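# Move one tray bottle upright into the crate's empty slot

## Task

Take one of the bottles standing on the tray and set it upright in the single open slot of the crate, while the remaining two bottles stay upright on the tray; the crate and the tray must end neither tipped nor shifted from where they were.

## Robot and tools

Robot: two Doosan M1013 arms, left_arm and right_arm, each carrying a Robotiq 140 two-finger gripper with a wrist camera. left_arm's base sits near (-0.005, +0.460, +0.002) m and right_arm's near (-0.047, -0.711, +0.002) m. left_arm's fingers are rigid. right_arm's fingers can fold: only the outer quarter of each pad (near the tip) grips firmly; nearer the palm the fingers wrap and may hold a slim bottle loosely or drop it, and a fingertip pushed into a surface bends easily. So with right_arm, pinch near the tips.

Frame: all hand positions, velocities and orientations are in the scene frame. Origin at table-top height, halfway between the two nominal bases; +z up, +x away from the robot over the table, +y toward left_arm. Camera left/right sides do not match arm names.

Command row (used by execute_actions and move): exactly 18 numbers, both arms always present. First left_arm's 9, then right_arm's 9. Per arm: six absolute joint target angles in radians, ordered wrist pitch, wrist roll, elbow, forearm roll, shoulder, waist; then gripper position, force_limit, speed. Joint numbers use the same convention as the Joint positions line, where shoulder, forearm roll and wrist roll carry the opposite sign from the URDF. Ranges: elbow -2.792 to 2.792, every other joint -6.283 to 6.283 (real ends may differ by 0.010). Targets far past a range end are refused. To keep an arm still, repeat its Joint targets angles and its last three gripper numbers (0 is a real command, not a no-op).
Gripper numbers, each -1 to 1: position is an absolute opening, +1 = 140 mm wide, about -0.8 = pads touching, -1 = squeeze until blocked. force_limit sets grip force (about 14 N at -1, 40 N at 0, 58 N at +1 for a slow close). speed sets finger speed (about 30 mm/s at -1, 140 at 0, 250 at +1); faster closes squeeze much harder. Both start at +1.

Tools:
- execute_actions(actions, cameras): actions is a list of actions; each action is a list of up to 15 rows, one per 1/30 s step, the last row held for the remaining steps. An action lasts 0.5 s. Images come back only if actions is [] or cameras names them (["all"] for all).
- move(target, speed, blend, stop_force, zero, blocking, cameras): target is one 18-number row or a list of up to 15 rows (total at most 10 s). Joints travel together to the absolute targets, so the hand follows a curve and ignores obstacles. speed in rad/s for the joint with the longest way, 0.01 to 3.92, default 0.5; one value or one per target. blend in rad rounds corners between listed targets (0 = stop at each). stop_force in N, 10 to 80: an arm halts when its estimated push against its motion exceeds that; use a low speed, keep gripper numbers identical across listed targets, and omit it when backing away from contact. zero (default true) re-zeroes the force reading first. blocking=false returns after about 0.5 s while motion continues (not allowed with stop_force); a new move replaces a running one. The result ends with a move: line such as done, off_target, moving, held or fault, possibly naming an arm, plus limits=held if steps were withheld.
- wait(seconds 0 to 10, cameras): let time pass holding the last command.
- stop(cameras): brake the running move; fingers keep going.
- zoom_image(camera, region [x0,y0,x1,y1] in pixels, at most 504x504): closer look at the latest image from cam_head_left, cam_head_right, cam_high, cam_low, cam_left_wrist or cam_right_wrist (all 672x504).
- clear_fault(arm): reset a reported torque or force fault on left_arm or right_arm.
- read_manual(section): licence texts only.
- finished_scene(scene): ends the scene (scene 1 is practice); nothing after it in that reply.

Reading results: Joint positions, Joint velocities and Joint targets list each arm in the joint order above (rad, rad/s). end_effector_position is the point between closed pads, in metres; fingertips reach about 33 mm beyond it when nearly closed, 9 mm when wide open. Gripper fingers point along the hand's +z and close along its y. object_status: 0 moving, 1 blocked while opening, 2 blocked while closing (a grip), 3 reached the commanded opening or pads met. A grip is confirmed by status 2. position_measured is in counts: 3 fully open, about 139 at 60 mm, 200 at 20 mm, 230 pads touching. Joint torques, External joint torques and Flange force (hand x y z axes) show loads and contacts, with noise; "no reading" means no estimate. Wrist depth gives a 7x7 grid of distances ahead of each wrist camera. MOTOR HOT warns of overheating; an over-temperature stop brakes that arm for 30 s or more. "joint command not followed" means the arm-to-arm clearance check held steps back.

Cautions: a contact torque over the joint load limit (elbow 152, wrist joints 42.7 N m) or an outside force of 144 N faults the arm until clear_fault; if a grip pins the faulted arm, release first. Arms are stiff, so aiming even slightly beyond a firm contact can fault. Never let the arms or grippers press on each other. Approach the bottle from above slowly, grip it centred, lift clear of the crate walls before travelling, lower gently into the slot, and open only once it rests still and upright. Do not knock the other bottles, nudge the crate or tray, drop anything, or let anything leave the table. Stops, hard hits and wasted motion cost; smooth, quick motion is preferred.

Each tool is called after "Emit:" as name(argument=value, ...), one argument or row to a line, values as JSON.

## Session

Emit:
execute_actions(
  actions=[],
)

Scene clock: 0.00 s.
left_arm: end_effector_position=(+0.3976, -0.1557, +0.2096) position_measured=3 object_status=3 end_effector_quat_wxyz=(+0.178, +0.675, -0.696, +0.170) | right_arm: end_effector_position=(+0.8972, -0.3906, +0.2970) position_measured=3 object_status=3 end_effector_quat_wxyz=(-0.209, +0.759, +0.022, +0.616)
Joint names: [wrist pitch, wrist roll, elbow, forearm roll, shoulder, waist]
Joint positions: left_arm=[0.753 -2.571 1.865 0.475 -0.193 -0.856] | right_arm=[-0.582 -1.998 1.883 0.171 -0.418 0.278]
Joint velocities: within noise
Joint torques (N m): no reading
External joint torques (N m): no reading
Flange force (N): no reading
Wrist depth (mm): cam_left_wrist=[- - - - - - 1186 / - - - - - 1278 1263 / 182 - - - - 1234 1241 / - 138 - - - 135 1206 / - 112 - - - - 104 / - - - - - 1095 1167 / - 214 - - - 1213 -] | cam_right_wrist=[2449 2501 2195 - 1907 - 1674 / 4308 - - 2529 1876 1776 1939 / 2501 3021 2908 - 1907 1604 2195 / - 134 3144 2769 2115 1876 131 / 100 143 2449 2195 1861 1723 126 / 2237 2216 1972 1736 1616 1472 1353 / 1891 1736 1616 1454 1368 1258 1212]
Joint targets: left_arm=[0.753 -2.571 1.865 0.475 -0.193 -0.856] | right_arm=[-0.582 -1.998 1.883 0.171 -0.418 0.278]
Tool commands: left_gripper/position=+1.0 left_gripper/force_limit=+1.0 left_gripper/speed=+1.0 right_gripper/position=+1.0 right_gripper/force_limit=+1.0 right_gripper/speed=+1.0
camera_calibration:
cam_left_wrist: T_world_to_cam=[[-0.999032, 0.0315624, 0.030626, 0.397596], [0.0269584, 0.989704, -0.140569, 0.175258], [-0.0347473, -0.139608, -0.989597, 0.342662], [0, 0, 0, 1]] pos_world=[0.404393, -0.138165, 0.351556]
cam_right_wrist: T_world_to_cam=[[0.288735, -0.903721, -0.316102, -0.507029], [-0.551281, 0.113006, -0.826631, 0.788477], [0.782765, 0.412938, -0.465575, -0.258822], [0, 0, 0, 1]] pos_world=[0.783666, -0.440438, 0.371005]

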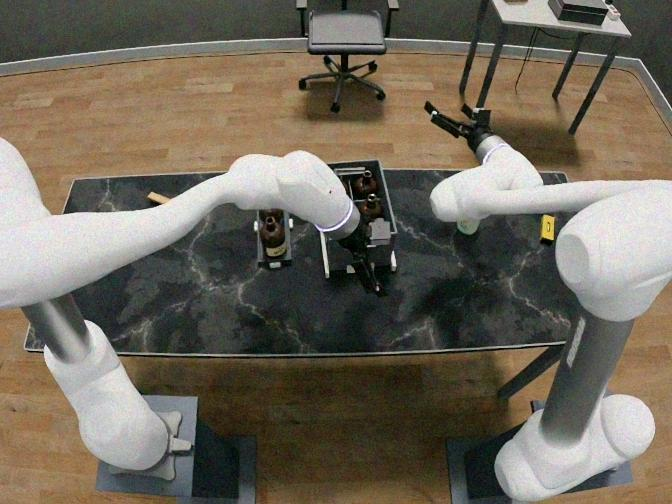

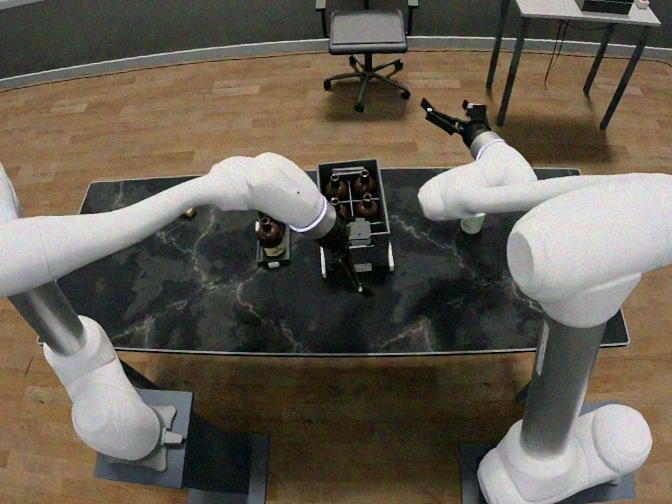

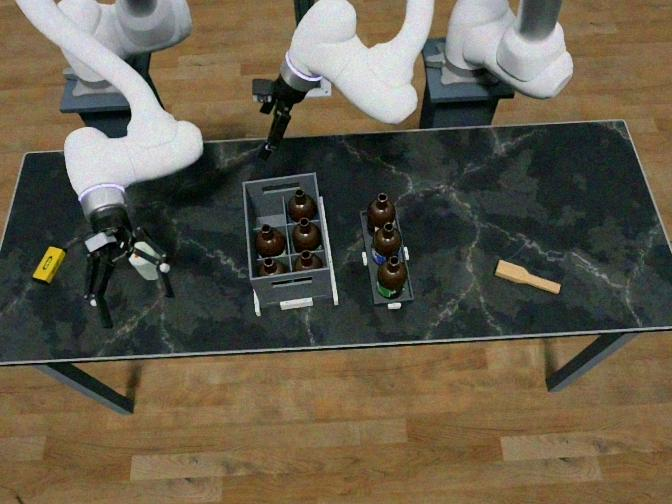

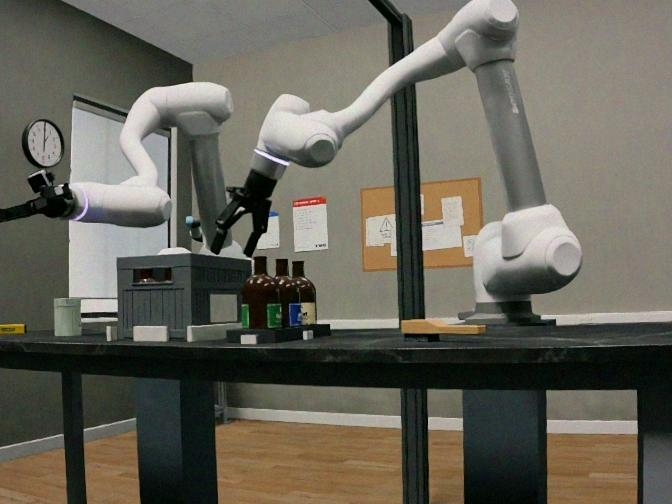

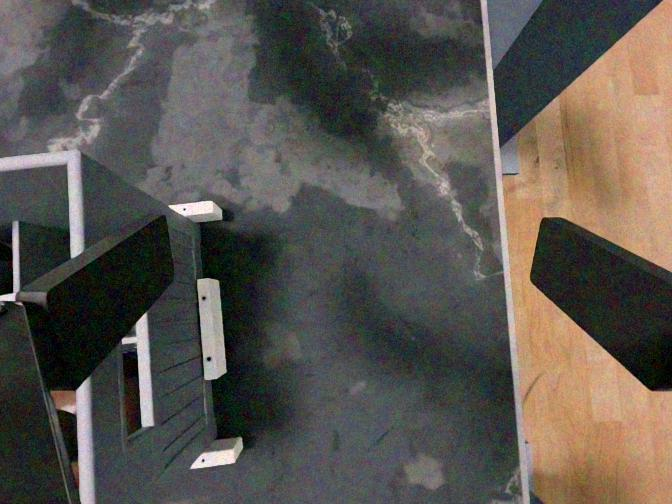

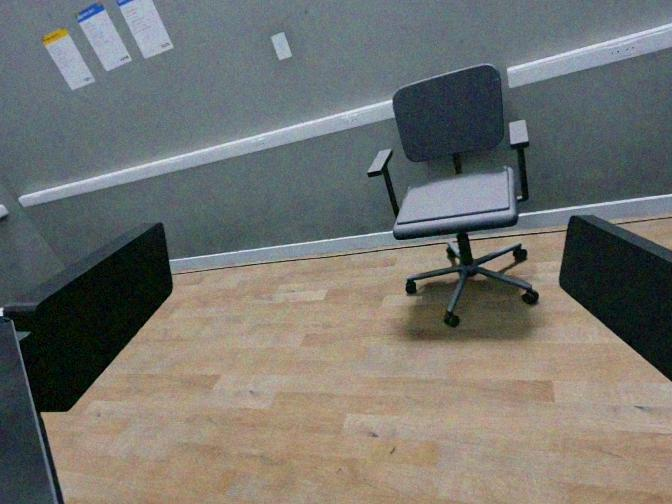

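Emit:
zoom_image(
  camera="cam_high",
  region=[225, 160, 435, 320],
)

Emit:
zoom_image(
  camera="cam_low",
  region=[225, 245, 345, 350],
)

Emit:
zoom_image(
  camera="cam_low",
  region=[100, 240, 250, 350],
)

Emit:
zoom_image(
  camera="cam_head_right",
  region=[240, 150, 410, 290],
)

Scaled by 2.400 from the camera's 672x504 image, which has a finer 960x720 frame.

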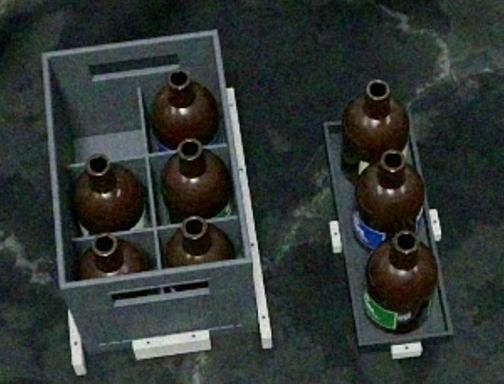

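Scaled by 4.200 from the camera's 672x504 image, which has a finer 960x720 frame.

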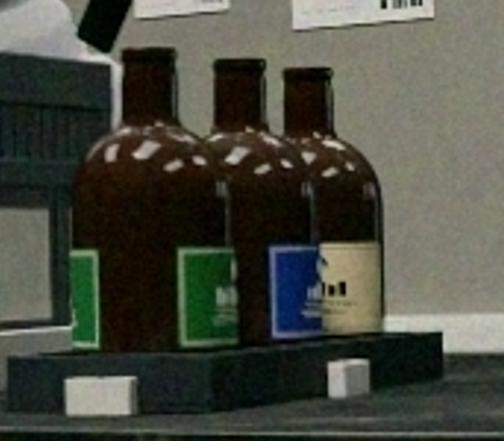

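Scaled by 3.360 from the camera's 672x504 image, which has a finer 960x720 frame.

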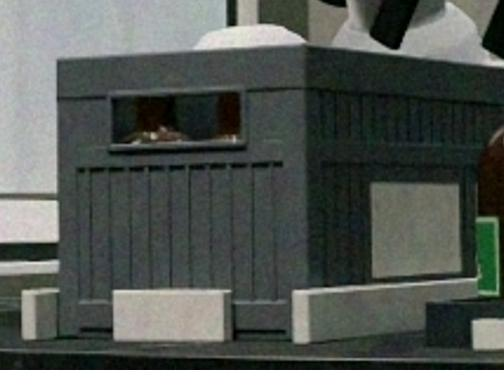

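Scaled by 2.965 from the camera's 672x504 image, which has a finer 960x720 frame.

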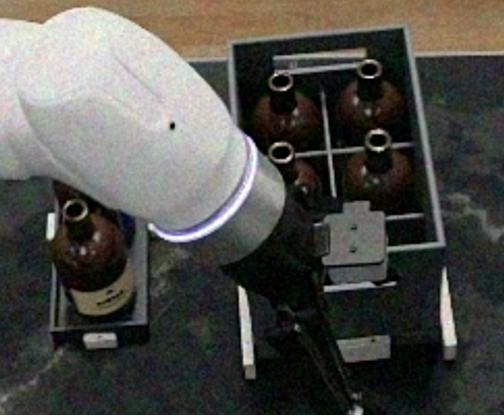

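Emit:
move(
  target=[
    [0.753, -2.571, 1.865, 0.475, -0.043, -0.856, 0.05, -1, -1, -0.582, -1.998, 1.883, 0.171, -0.418, 0.278, 1, 1, 1],
    [1.4453, -2.9483, 1.2094, 0.0, -0.4869, -0.8306, 0.05, -1, -1, -0.582, -1.998, 1.883, 0.171, -0.418, 0.278, 1, 1, 1],
  ],
  speed=[0.2, 0.35],
  blend=[0.05, 0],
  cameras=["all"],
)

Emit:
zoom_image(
  camera="cam_left_wrist",
  region=[0, 0, 240, 240],
)

Emit:
zoom_image(
  camera="cam_left_wrist",
  region=[220, 40, 460, 280],
)

Scene clock: 117.53 s.
left_arm: end_effector_position=(+0.5649, -0.1641, +0.3002) position_measured=123 object_status=3 end_effector_quat_wxyz=(+0.000, -0.432, +0.902, +0.000) | right_arm: end_effector_position=(+0.8971, -0.3904, +0.2974) position_measured=3 object_status=3 end_effector_quat_wxyz=(-0.209, +0.759, +0.022, +0.616)
Joint names: [wrist pitch, wrist roll, elbow, forearm roll, shoulder, waist]
Joint positions: left_arm=[1.445 -2.948 1.209 0 -0.487 -0.831] | right_arm=[-0.582 -1.998 1.883 0.171 -0.418 0.278]
Joint torques (N m): left_arm=[-0.28 -0.65 -42.89 -4.75 93.02 2.7] | right_arm=[-2.43 0.56 -34.46 -2.81 72.05 3.44]
External joint torques (N m): left_arm=[0.27 0.65 1.04 0.49 -2.33 -2.35] | right_arm=[-0.28 -0.55 0.35 -0.59 4.8 -3.35]
Flange force (N): left_arm=[3.7 -0.8 1.6] | right_arm=[4.7 3.0 -8.1]
Wrist depth (mm): cam_left_wrist=[- - - 387 - - - / - - - 407 - - - / - - - - - - - / 1403 - 162 - 135 108 - / - 88 114 346 344 88 90 / - - - - - - - / - - - - - - -] | cam_right_wrist=[2674 2644 2350 - 1861 1723 1698 / 3231 3814 2096 2174 1861 1955 2005 / 3472 3144 - - 1907 1876 2005 / - 134 3102 2769 2096 1876 125 / 100 134 - 2077 1790 1749 114 / - 2216 1988 1776 1650 1662 1345 / 1939 1749 1604 1501 1278 1264 1212]
Joint targets: left_arm=[1.445 -2.948 1.209 0.000 -0.487 -0.831] | right_arm=[-0.582 -1.998 1.883 0.171 -0.418 0.278]
move: done
camera_calibration:
cam_left_wrist: T_world_to_cam=[[-0.786316, 0.617417, 0.0224552, 0.540594], [0.584896, 0.732207, 0.348954, -0.312516], [0.199008, 0.287522, -0.936871, 0.359233], [0, 0, 0, 1]] pos_world=[0.536377, -0.208233, 0.43347]
cam_right_wrist: T_world_to_cam=[[0.289308, -0.903661, -0.315748, -0.50737], [-0.550649, 0.112703, -0.827094, 0.7882], [0.782998, 0.413151, -0.464994, -0.258949], [0, 0, 0, 1]] pos_world=[0.783564, -0.440338, 0.371304]

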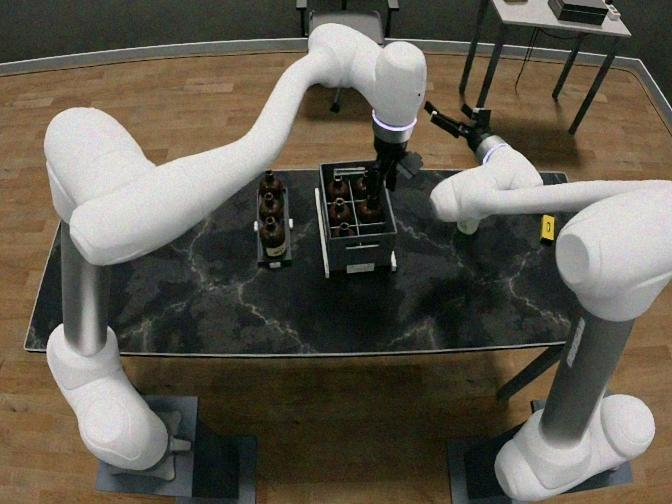

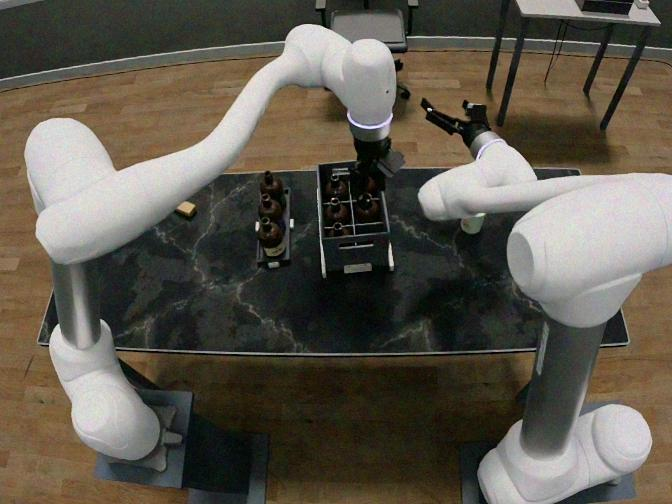

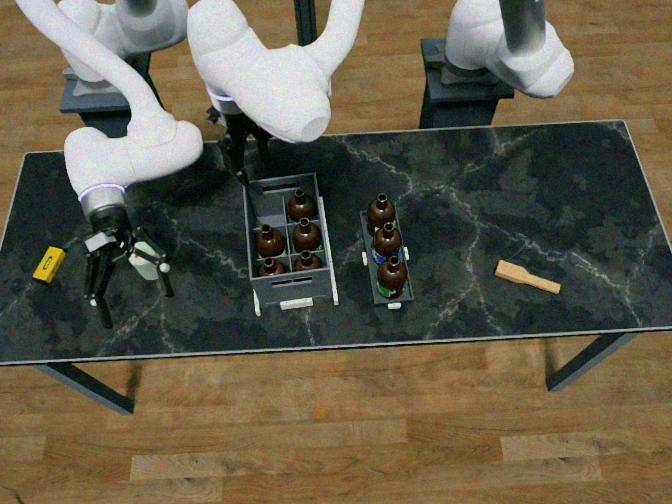

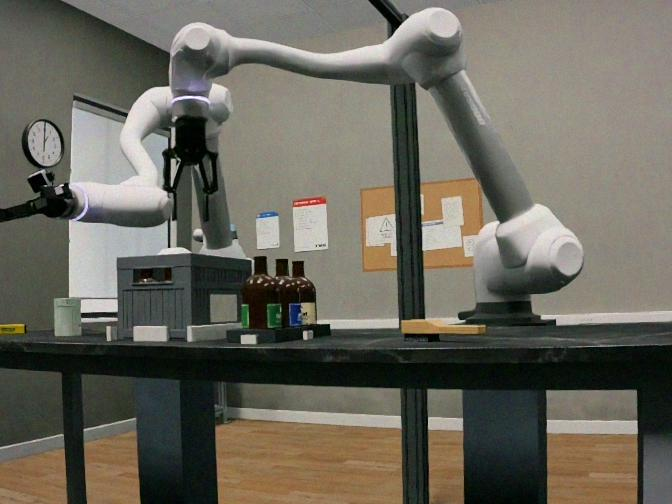

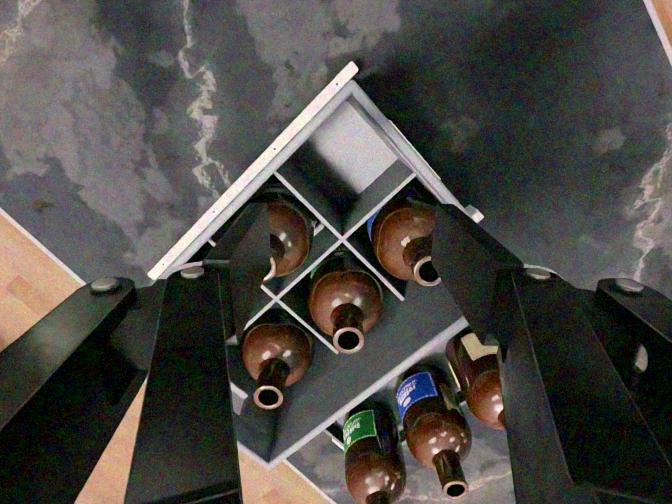

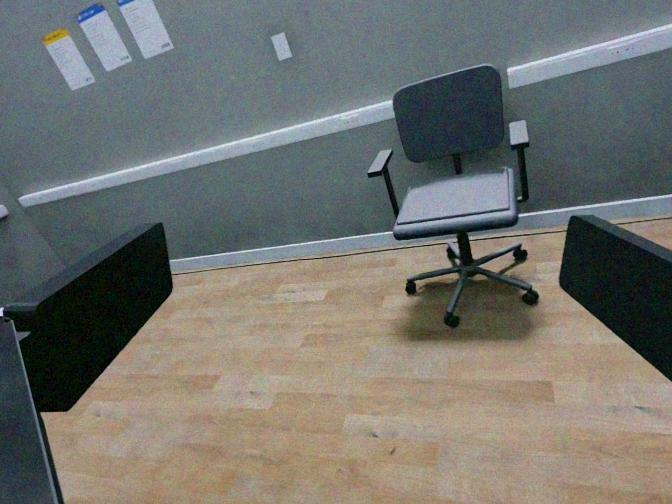

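Scaled by 2.100 from the camera's 672x504 image, which has a finer 960x720 frame.

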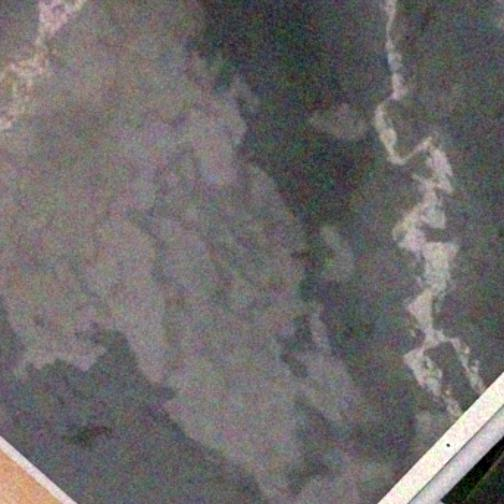

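Scaled by 2.100 from the camera's 672x504 image, which has a finer 960x720 frame.

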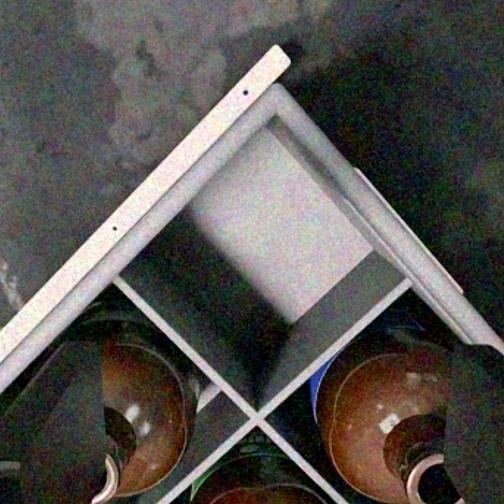

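Emit:
move(
  target=[1.4028, -3.0087, 1.3404, 0.0, -0.3984, -0.7702, 0.05, -1, -1, -0.582, -1.998, 1.883, 0.171, -0.418, 0.278, 1, 1, 1],
  speed=0.3,
  cameras=["cam_left_wrist", "cam_high"],
)

Emit:
zoom_image(
  camera="cam_left_wrist",
  region=[170, 0, 410, 240],
)

Emit:
zoom_image(
  camera="cam_left_wrist",
  region=[200, 0, 330, 130],
)

Emit:
zoom_image(
  camera="cam_high",
  region=[225, 160, 435, 320],
)

Scene clock: 163.37 s.
left_arm: end_effector_position=(+0.5650, -0.0901, +0.3002) position_measured=123 object_status=3 end_effector_quat_wxyz=(+0.000, -0.432, +0.902, +0.000) | right_arm: end_effector_position=(+0.8971, -0.3904, +0.2974) position_measured=3 object_status=3 end_effector_quat_wxyz=(-0.209, +0.759, +0.022, +0.616)
Joint names: [wrist pitch, wrist roll, elbow, forearm roll, shoulder, waist]
Joint positions: left_arm=[1.403 -3.009 1.34 0 -0.398 -0.77] | right_arm=[-0.582 -1.998 1.883 0.171 -0.418 0.278]
Joint torques (N m): left_arm=[-0.31 -0.68 -42.57 -4.59 83.64 2.38] | right_arm=[-2.44 0.58 -34.34 -2.82 72 3.48]
External joint torques (N m): left_arm=[0.29 0.68 1.34 0.4 -2.72 -2.4] | right_arm=[-0.26 -0.56 0.32 -0.58 4.52 -3.55]
Flange force (N): left_arm=[4.0 -1.0 2.2] | right_arm=[4.6 3.4 -7.6]
Wrist depth (mm): cam_left_wrist=[- - 275 - - - - / - - - - - - - / - 282 329 - - - - / - 316 162 328 134 110 - / - 88 113 - 447 88 90 / - - - 415 395 - - / - - 1664 407 - - -] | cam_right_wrist=[- 2398 2154 2096 2023 1698 1749 / 3752 2803 2350 3102 1817 1698 2326 / 3693 - - - 1907 1939 - / - 134 3472 2837 2115 1891 131 / 100 143 2423 2174 1923 1749 114 / - 2115 1955 1662 1674 1445 1353 / - - 1593 1454 1401 1292 1212]
Joint targets: left_arm=[1.403 -3.009 1.340 0.000 -0.398 -0.770] | right_arm=[-0.582 -1.998 1.883 0.171 -0.418 0.278]
move: done
camera_calibration:
cam_left_wrist: T_world_to_cam=[[-0.786263, 0.617478, 0.0226365, 0.494886], [0.585002, 0.732117, 0.348967, -0.366833], [0.198907, 0.287622, -0.936862, 0.338001], [0, 0, 0, 1]] pos_world=[0.536477, -0.134233, 0.43347]
Images, in order (width x height): cam_high 672x504, cam_left_wrist 672x504.

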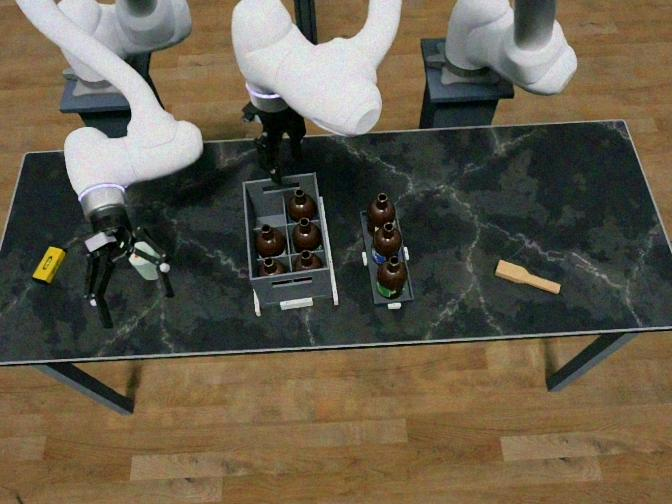

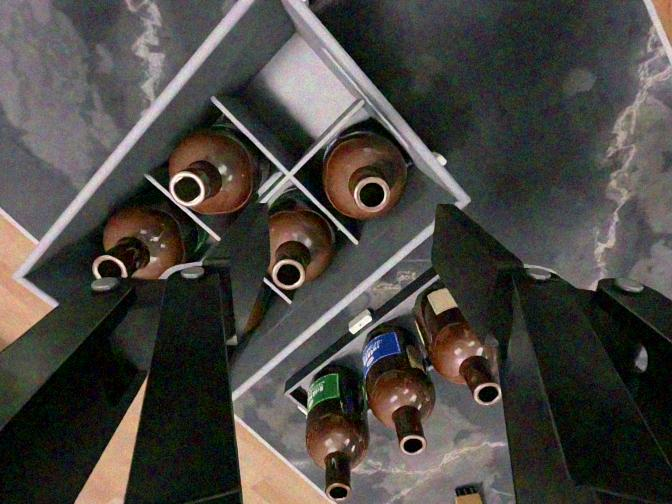

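Scaled by 2.100 from the camera's 672x504 image, which has a finer 960x720 frame.

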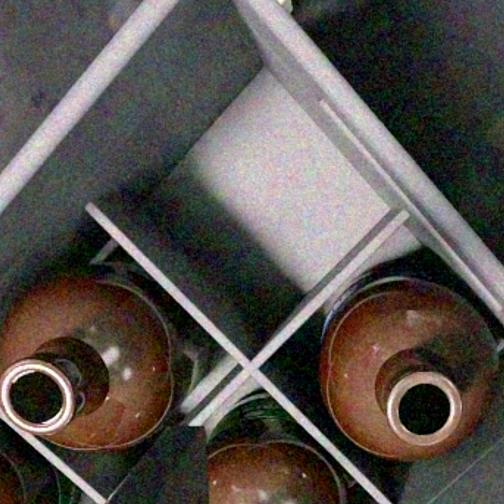

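Scaled by 3.877 from the camera's 672x504 image, which has a finer 960x720 frame.

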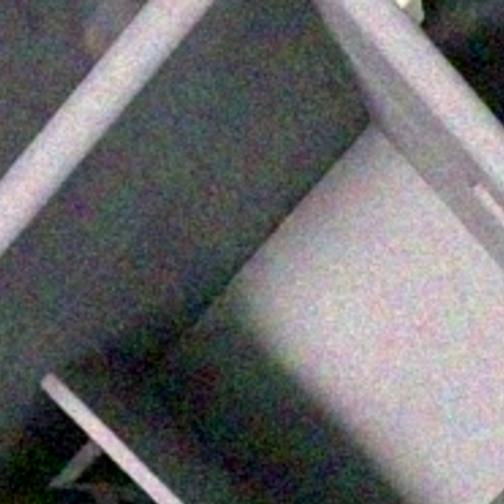

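Scaled by 2.400 from the camera's 672x504 image, which has a finer 960x720 frame.

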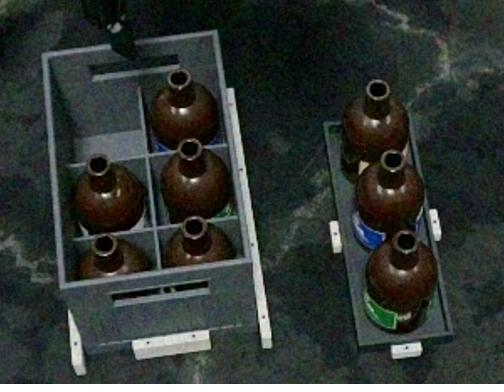

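Emit:
move(
  target=[1.1968, -3.2637, 1.7046, 0.0, -0.2402, -0.5152, 0.05, -1, -1, -0.582, -1.998, 1.883, 0.171, -0.418, 0.278, 1, 1, 1],
  speed=0.35,
  cameras=["cam_left_wrist", "cam_low"],
)

Emit:
zoom_image(
  camera="cam_left_wrist",
  region=[230, 110, 470, 350],
)

Emit:
zoom_image(
  camera="cam_low",
  region=[225, 180, 345, 340],
)

Scene clock: 217.27 s.
left_arm: end_effector_position=(+0.5801, +0.1369, +0.2202) position_measured=123 object_status=3 end_effector_quat_wxyz=(+0.000, -0.432, +0.902, +0.000) | right_arm: end_effector_position=(+0.8971, -0.3904, +0.2974) position_measured=3 object_status=3 end_effector_quat_wxyz=(-0.209, +0.759, +0.022, +0.616)
Joint names: [wrist pitch, wrist roll, elbow, forearm roll, shoulder, waist]
Joint positions: left_arm=[1.197 -3.264 1.705 0 -0.24 -0.515] | right_arm=[-0.582 -1.998 1.883 0.171 -0.418 0.278]
Joint torques (N m): left_arm=[-0.27 -0.72 -40.39 -4.39 66.42 1.8] | right_arm=[-2.41 0.58 -34.35 -2.84 72.14 3.64]
External joint torques (N m): left_arm=[0.27 0.72 1.24 0.41 -2.75 -1.85] | right_arm=[-0.29 -0.56 0.37 -0.56 4.3 -3.91]
Flange force (N): left_arm=[3.5 -2.3 2.6] | right_arm=[4.5 4.1 -7.5]
Wrist depth (mm): cam_left_wrist=[211 247 - - 293 - - / 246 288 - - - - - / - - 333 226 344 344 - / - - 162 308 134 108 - / - 88 114 - - 88 90 / - - - 441 - - - / - - - - 431 - -] | cam_right_wrist=[2705 2529 - 2005 1790 1861 1776 / - - - 2281 1832 1939 2023 / - - - 2585 1907 1846 1939 / - 134 2614 2705 1972 1891 132 / 100 125 2374 2216 1876 1711 114 / - 2077 1972 1762 1604 1463 1345 / - 1723 1593 1427 1368 1292 1212]
Joint targets: left_arm=[1.197 -3.264 1.705 0.000 -0.240 -0.515] | right_arm=[-0.582 -1.998 1.883 0.171 -0.418 0.278]
move: done
camera_calibration:
cam_left_wrist: T_world_to_cam=[[-0.786247, 0.6175, 0.022563, 0.368417], [0.58499, 0.7321, 0.349021, -0.513951], [0.199002, 0.287616, -0.936843, 0.1947], [0, 0, 0, 1]] pos_world=[0.551577, 0.0927673, 0.35347]
Images, in order (width x height): cam_low 672x504, cam_left_wrist 672x504.

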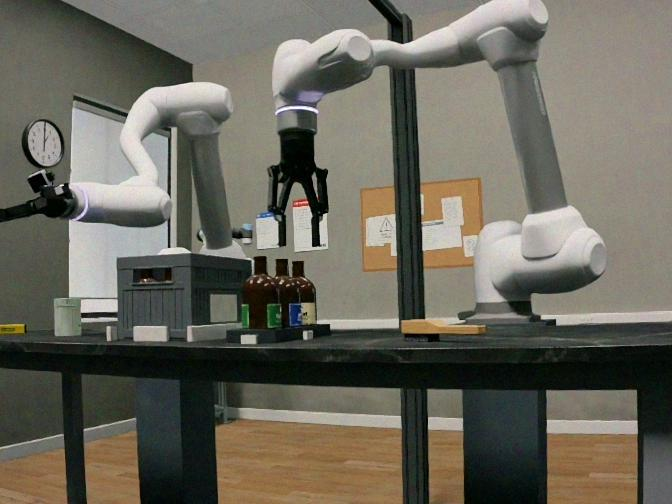

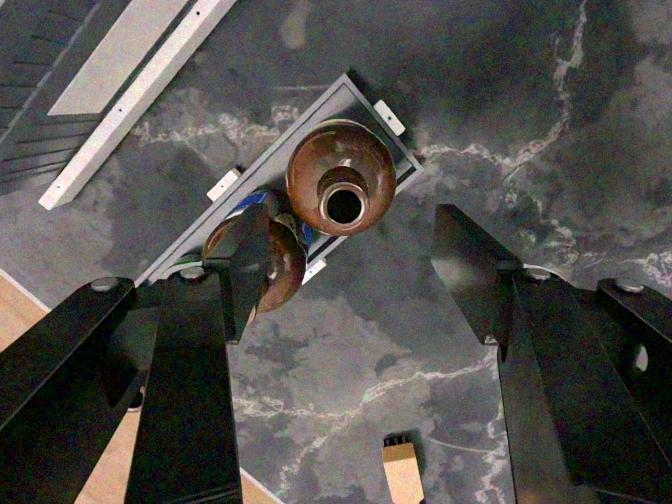

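Scaled by 2.100 from the camera's 672x504 image, which has a finer 960x720 frame.

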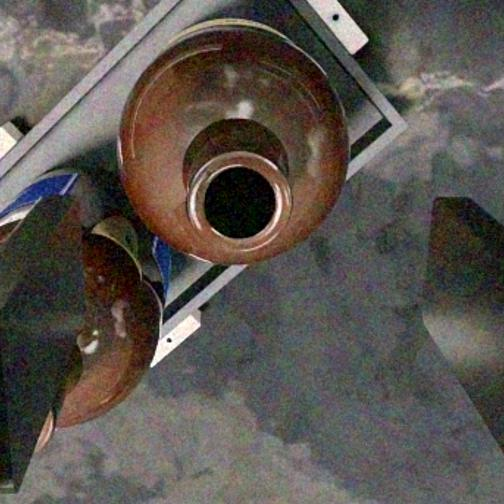

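Scaled by 3.150 from the camera's 672x504 image, which has a finer 960x720 frame.

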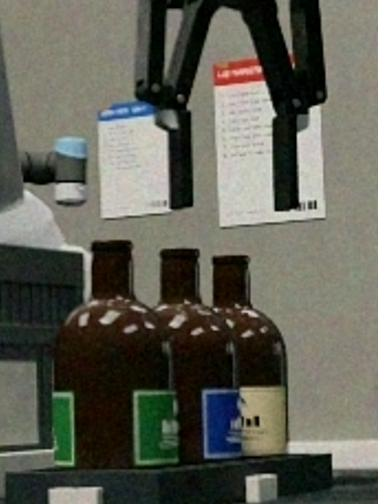

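Emit:
move(
  target=[1.1363, -3.2587, 1.7400, 0.0, -0.2654, -0.5202, 0.05, -1, -1, -0.582, -1.998, 1.883, 0.171, -0.418, 0.278, 1, 1, 1],
  speed=0.2,
  cameras=["cam_left_wrist", "cam_low"],
)

Emit:
zoom_image(
  camera="cam_left_wrist",
  region=[230, 130, 470, 350],
)

Emit:
zoom_image(
  camera="cam_low",
  region=[225, 180, 345, 340],
)

Scene clock: 263.53 s.
left_arm: end_effector_position=(+0.5800, +0.1330, +0.1852) position_measured=123 object_status=3 end_effector_quat_wxyz=(+0.000, -0.432, +0.902, +0.000) | right_arm: end_effector_position=(+0.8971, -0.3904, +0.2974) position_measured=3 object_status=3 end_effector_quat_wxyz=(-0.209, +0.759, +0.022, +0.616)
Joint names: [wrist pitch, wrist roll, elbow, forearm roll, shoulder, waist]
Joint positions: left_arm=[1.136 -3.259 1.74 0 -0.265 -0.52] | right_arm=[-0.582 -1.998 1.883 0.171 -0.418 0.278]
Joint torques (N m): left_arm=[-0.3 -0.68 -39.29 -4.3 68.47 2.1] | right_arm=[-2.41 0.57 -34.38 -2.84 71.82 3.34]
External joint torques (N m): left_arm=[0.3 0.68 1.22 0.43 -3.4 -2.13] | right_arm=[-0.29 -0.55 0.36 -0.56 4.68 -3.22]
Flange force (N): left_arm=[3.7 -3.2 3.1] | right_arm=[4.5 3.0 -7.9]
Wrist depth (mm): cam_left_wrist=[190 250 - - - - 279 / - 278 - - 299 - 292 / - - 310 198 - - 311 / - - 161 347 135 109 - / - 88 201 - - 88 90 / - - - - - - - / - - - - - - -] | cam_right_wrist=[- 2398 2195 - 1749 1674 1846 / - - - 2303 1832 1876 - / 3102 2983 - 2837 1907 2134 1988 / - 134 3231 2614 1988 1876 131 / 100 144 2449 2195 1907 1776 114 / - 2423 1955 1723 1616 1445 1345 / - 1776 1593 1463 1345 1258 1199]
Joint targets: left_arm=[1.136 -3.259 1.740 0.000 -0.265 -0.520] | right_arm=[-0.582 -1.998 1.883 0.171 -0.418 0.278]
move: done
camera_calibration:
cam_left_wrist: T_world_to_cam=[[-0.786344, 0.617375, 0.0225863, 0.371594], [0.584892, 0.732204, 0.348968, -0.498759], [0.198906, 0.28762, -0.936862, 0.163111], [0, 0, 0, 1]] pos_world=[0.551477, 0.088867, 0.31847]
Images, in order (width x height): cam_low 672x504, cam_left_wrist 672x504.

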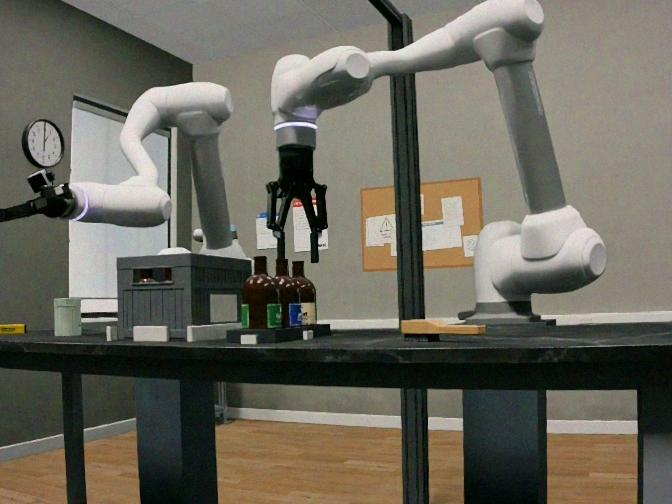

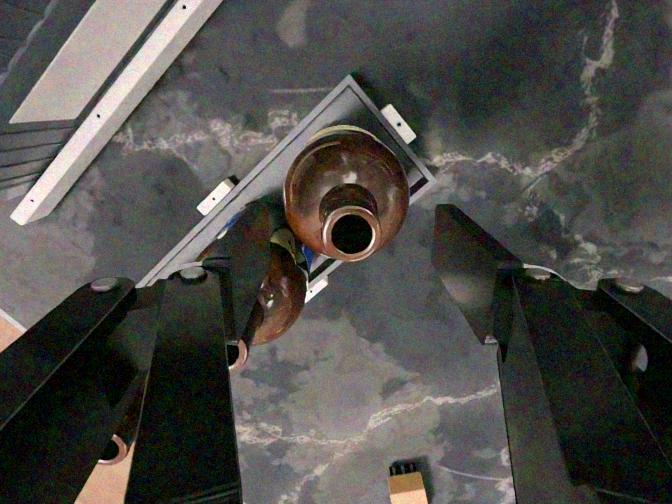

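Scaled by 2.100 from the camera's 672x504 image, which has a finer 960x720 frame.

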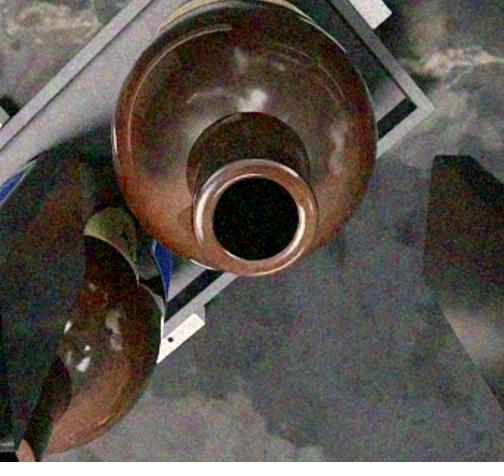

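Scaled by 3.150 from the camera's 672x504 image, which has a finer 960x720 frame.

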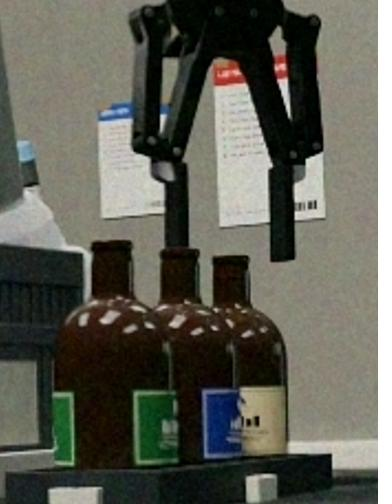

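Emit:
move(
  target=[1.0943, -3.2600, 1.7647, 0.0, -0.2826, -0.5189, 0.05, -1, -1, -0.582, -1.998, 1.883, 0.171, -0.418, 0.278, 1, 1, 1],
  speed=0.1,
  cameras=["cam_left_wrist", "cam_low"],
)

Emit:
zoom_image(
  camera="cam_left_wrist",
  region=[230, 130, 470, 350],
)

Emit:
zoom_image(
  camera="cam_low",
  region=[265, 230, 345, 330],
)

Scene clock: 293.63 s.
left_arm: end_effector_position=(+0.5804, +0.1338, +0.1613) position_measured=123 object_status=3 end_effector_quat_wxyz=(+0.000, -0.432, +0.902, +0.000) | right_arm: end_effector_position=(+0.8971, -0.3904, +0.2974) position_measured=3 object_status=3 end_effector_quat_wxyz=(-0.209, +0.759, +0.022, +0.616)
Joint names: [wrist pitch, wrist roll, elbow, forearm roll, shoulder, waist]
Joint positions: left_arm=[1.094 -3.26 1.765 0 -0.283 -0.519] | right_arm=[-0.582 -1.998 1.883 0.171 -0.418 0.278]
Joint torques (N m): left_arm=[-0.23 -0.71 -38.71 -4.16 69.25 2.25] | right_arm=[-2.42 0.58 -34.37 -2.81 71.94 3.44]
External joint torques (N m): left_arm=[0.23 0.71 1.48 0.38 -3.38 -2.23] | right_arm=[-0.3 -0.56 0.26 -0.6 4.95 -3.59]
Flange force (N): left_arm=[4.0 -2.6 3.6] | right_arm=[5.0 3.3 -8.1]
Wrist depth (mm): cam_left_wrist=[190 232 - - - 261 - / 243 261 - 271 271 - - / 287 289 281 171 187 - 305 / - - 162 140 135 109 - / - 86 192 - - 88 90 / - - - - - - - / - - - - - - -] | cam_right_wrist=[- 2614 - - 1749 - 1736 / - - 3144 2585 1876 1876 2005 / - - - - 1891 1891 2259 / - 134 3021 2908 2077 1891 131 / 100 143 3372 - 1846 1762 114 / 2195 2585 - 1749 1491 1482 1345 / 1939 1776 1593 1463 1368 1292 1205]
Joint targets: left_arm=[1.094 -3.260 1.765 0.000 -0.283 -0.519] | right_arm=[-0.582 -1.998 1.883 0.171 -0.418 0.278]
move: done
camera_calibration:
cam_left_wrist: T_world_to_cam=[[-0.786316, 0.617417, 0.0224552, 0.371973], [0.584896, 0.732207, 0.348954, -0.491237], [0.199008, 0.287522, -0.936871, 0.140364], [0, 0, 0, 1]] pos_world=[0.551877, 0.0896672, 0.29457]
Images, in order (width x height): cam_low 672x504, cam_left_wrist 672x504.

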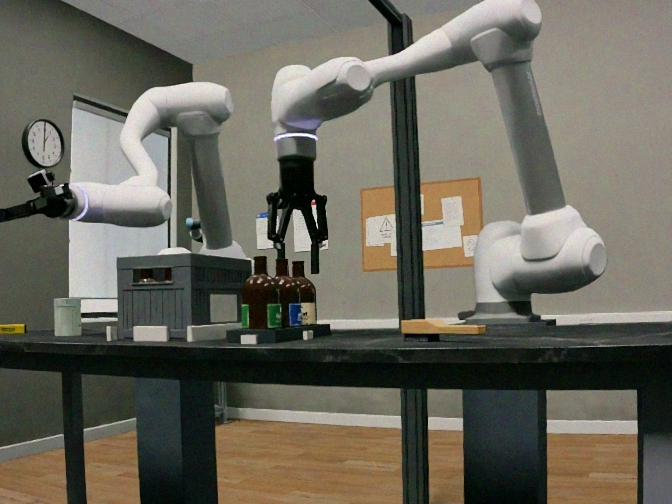

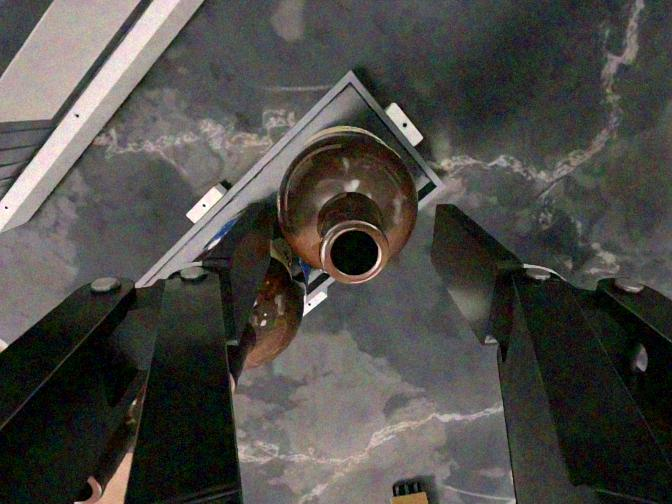

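Scaled by 2.100 from the camera's 672x504 image, which has a finer 960x720 frame.

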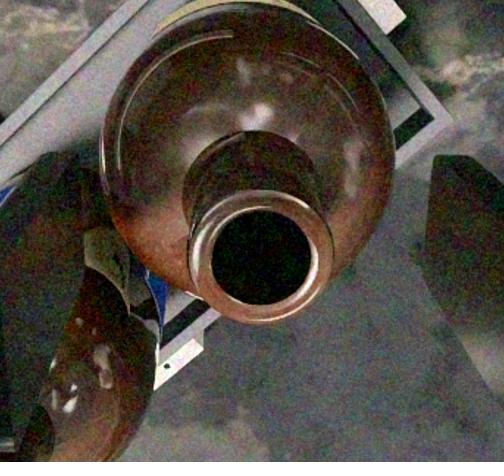

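Scaled by 5.040 from the camera's 672x504 image, which has a finer 960x720 frame.

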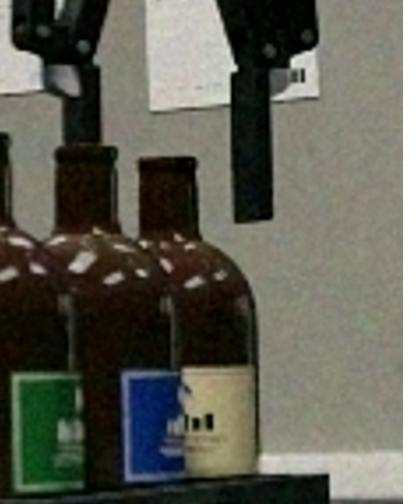

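Emit:
zoom_image(
  camera="cam_low",
  region=[270, 250, 320, 290],
)

Emit:
zoom_image(
  camera="cam_left_wrist",
  region=[300, 180, 420, 300],
)

Scaled by 10.080 from the camera's 672x504 image, which has a finer 960x720 frame.

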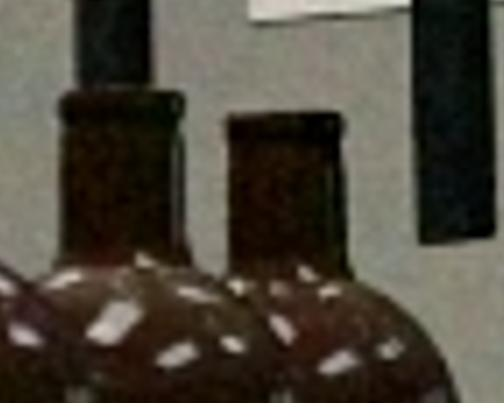

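Scaled by 4.200 from the camera's 672x504 image, which has a finer 960x720 frame.

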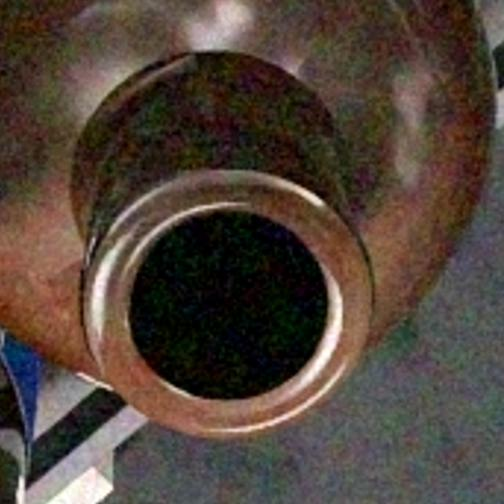

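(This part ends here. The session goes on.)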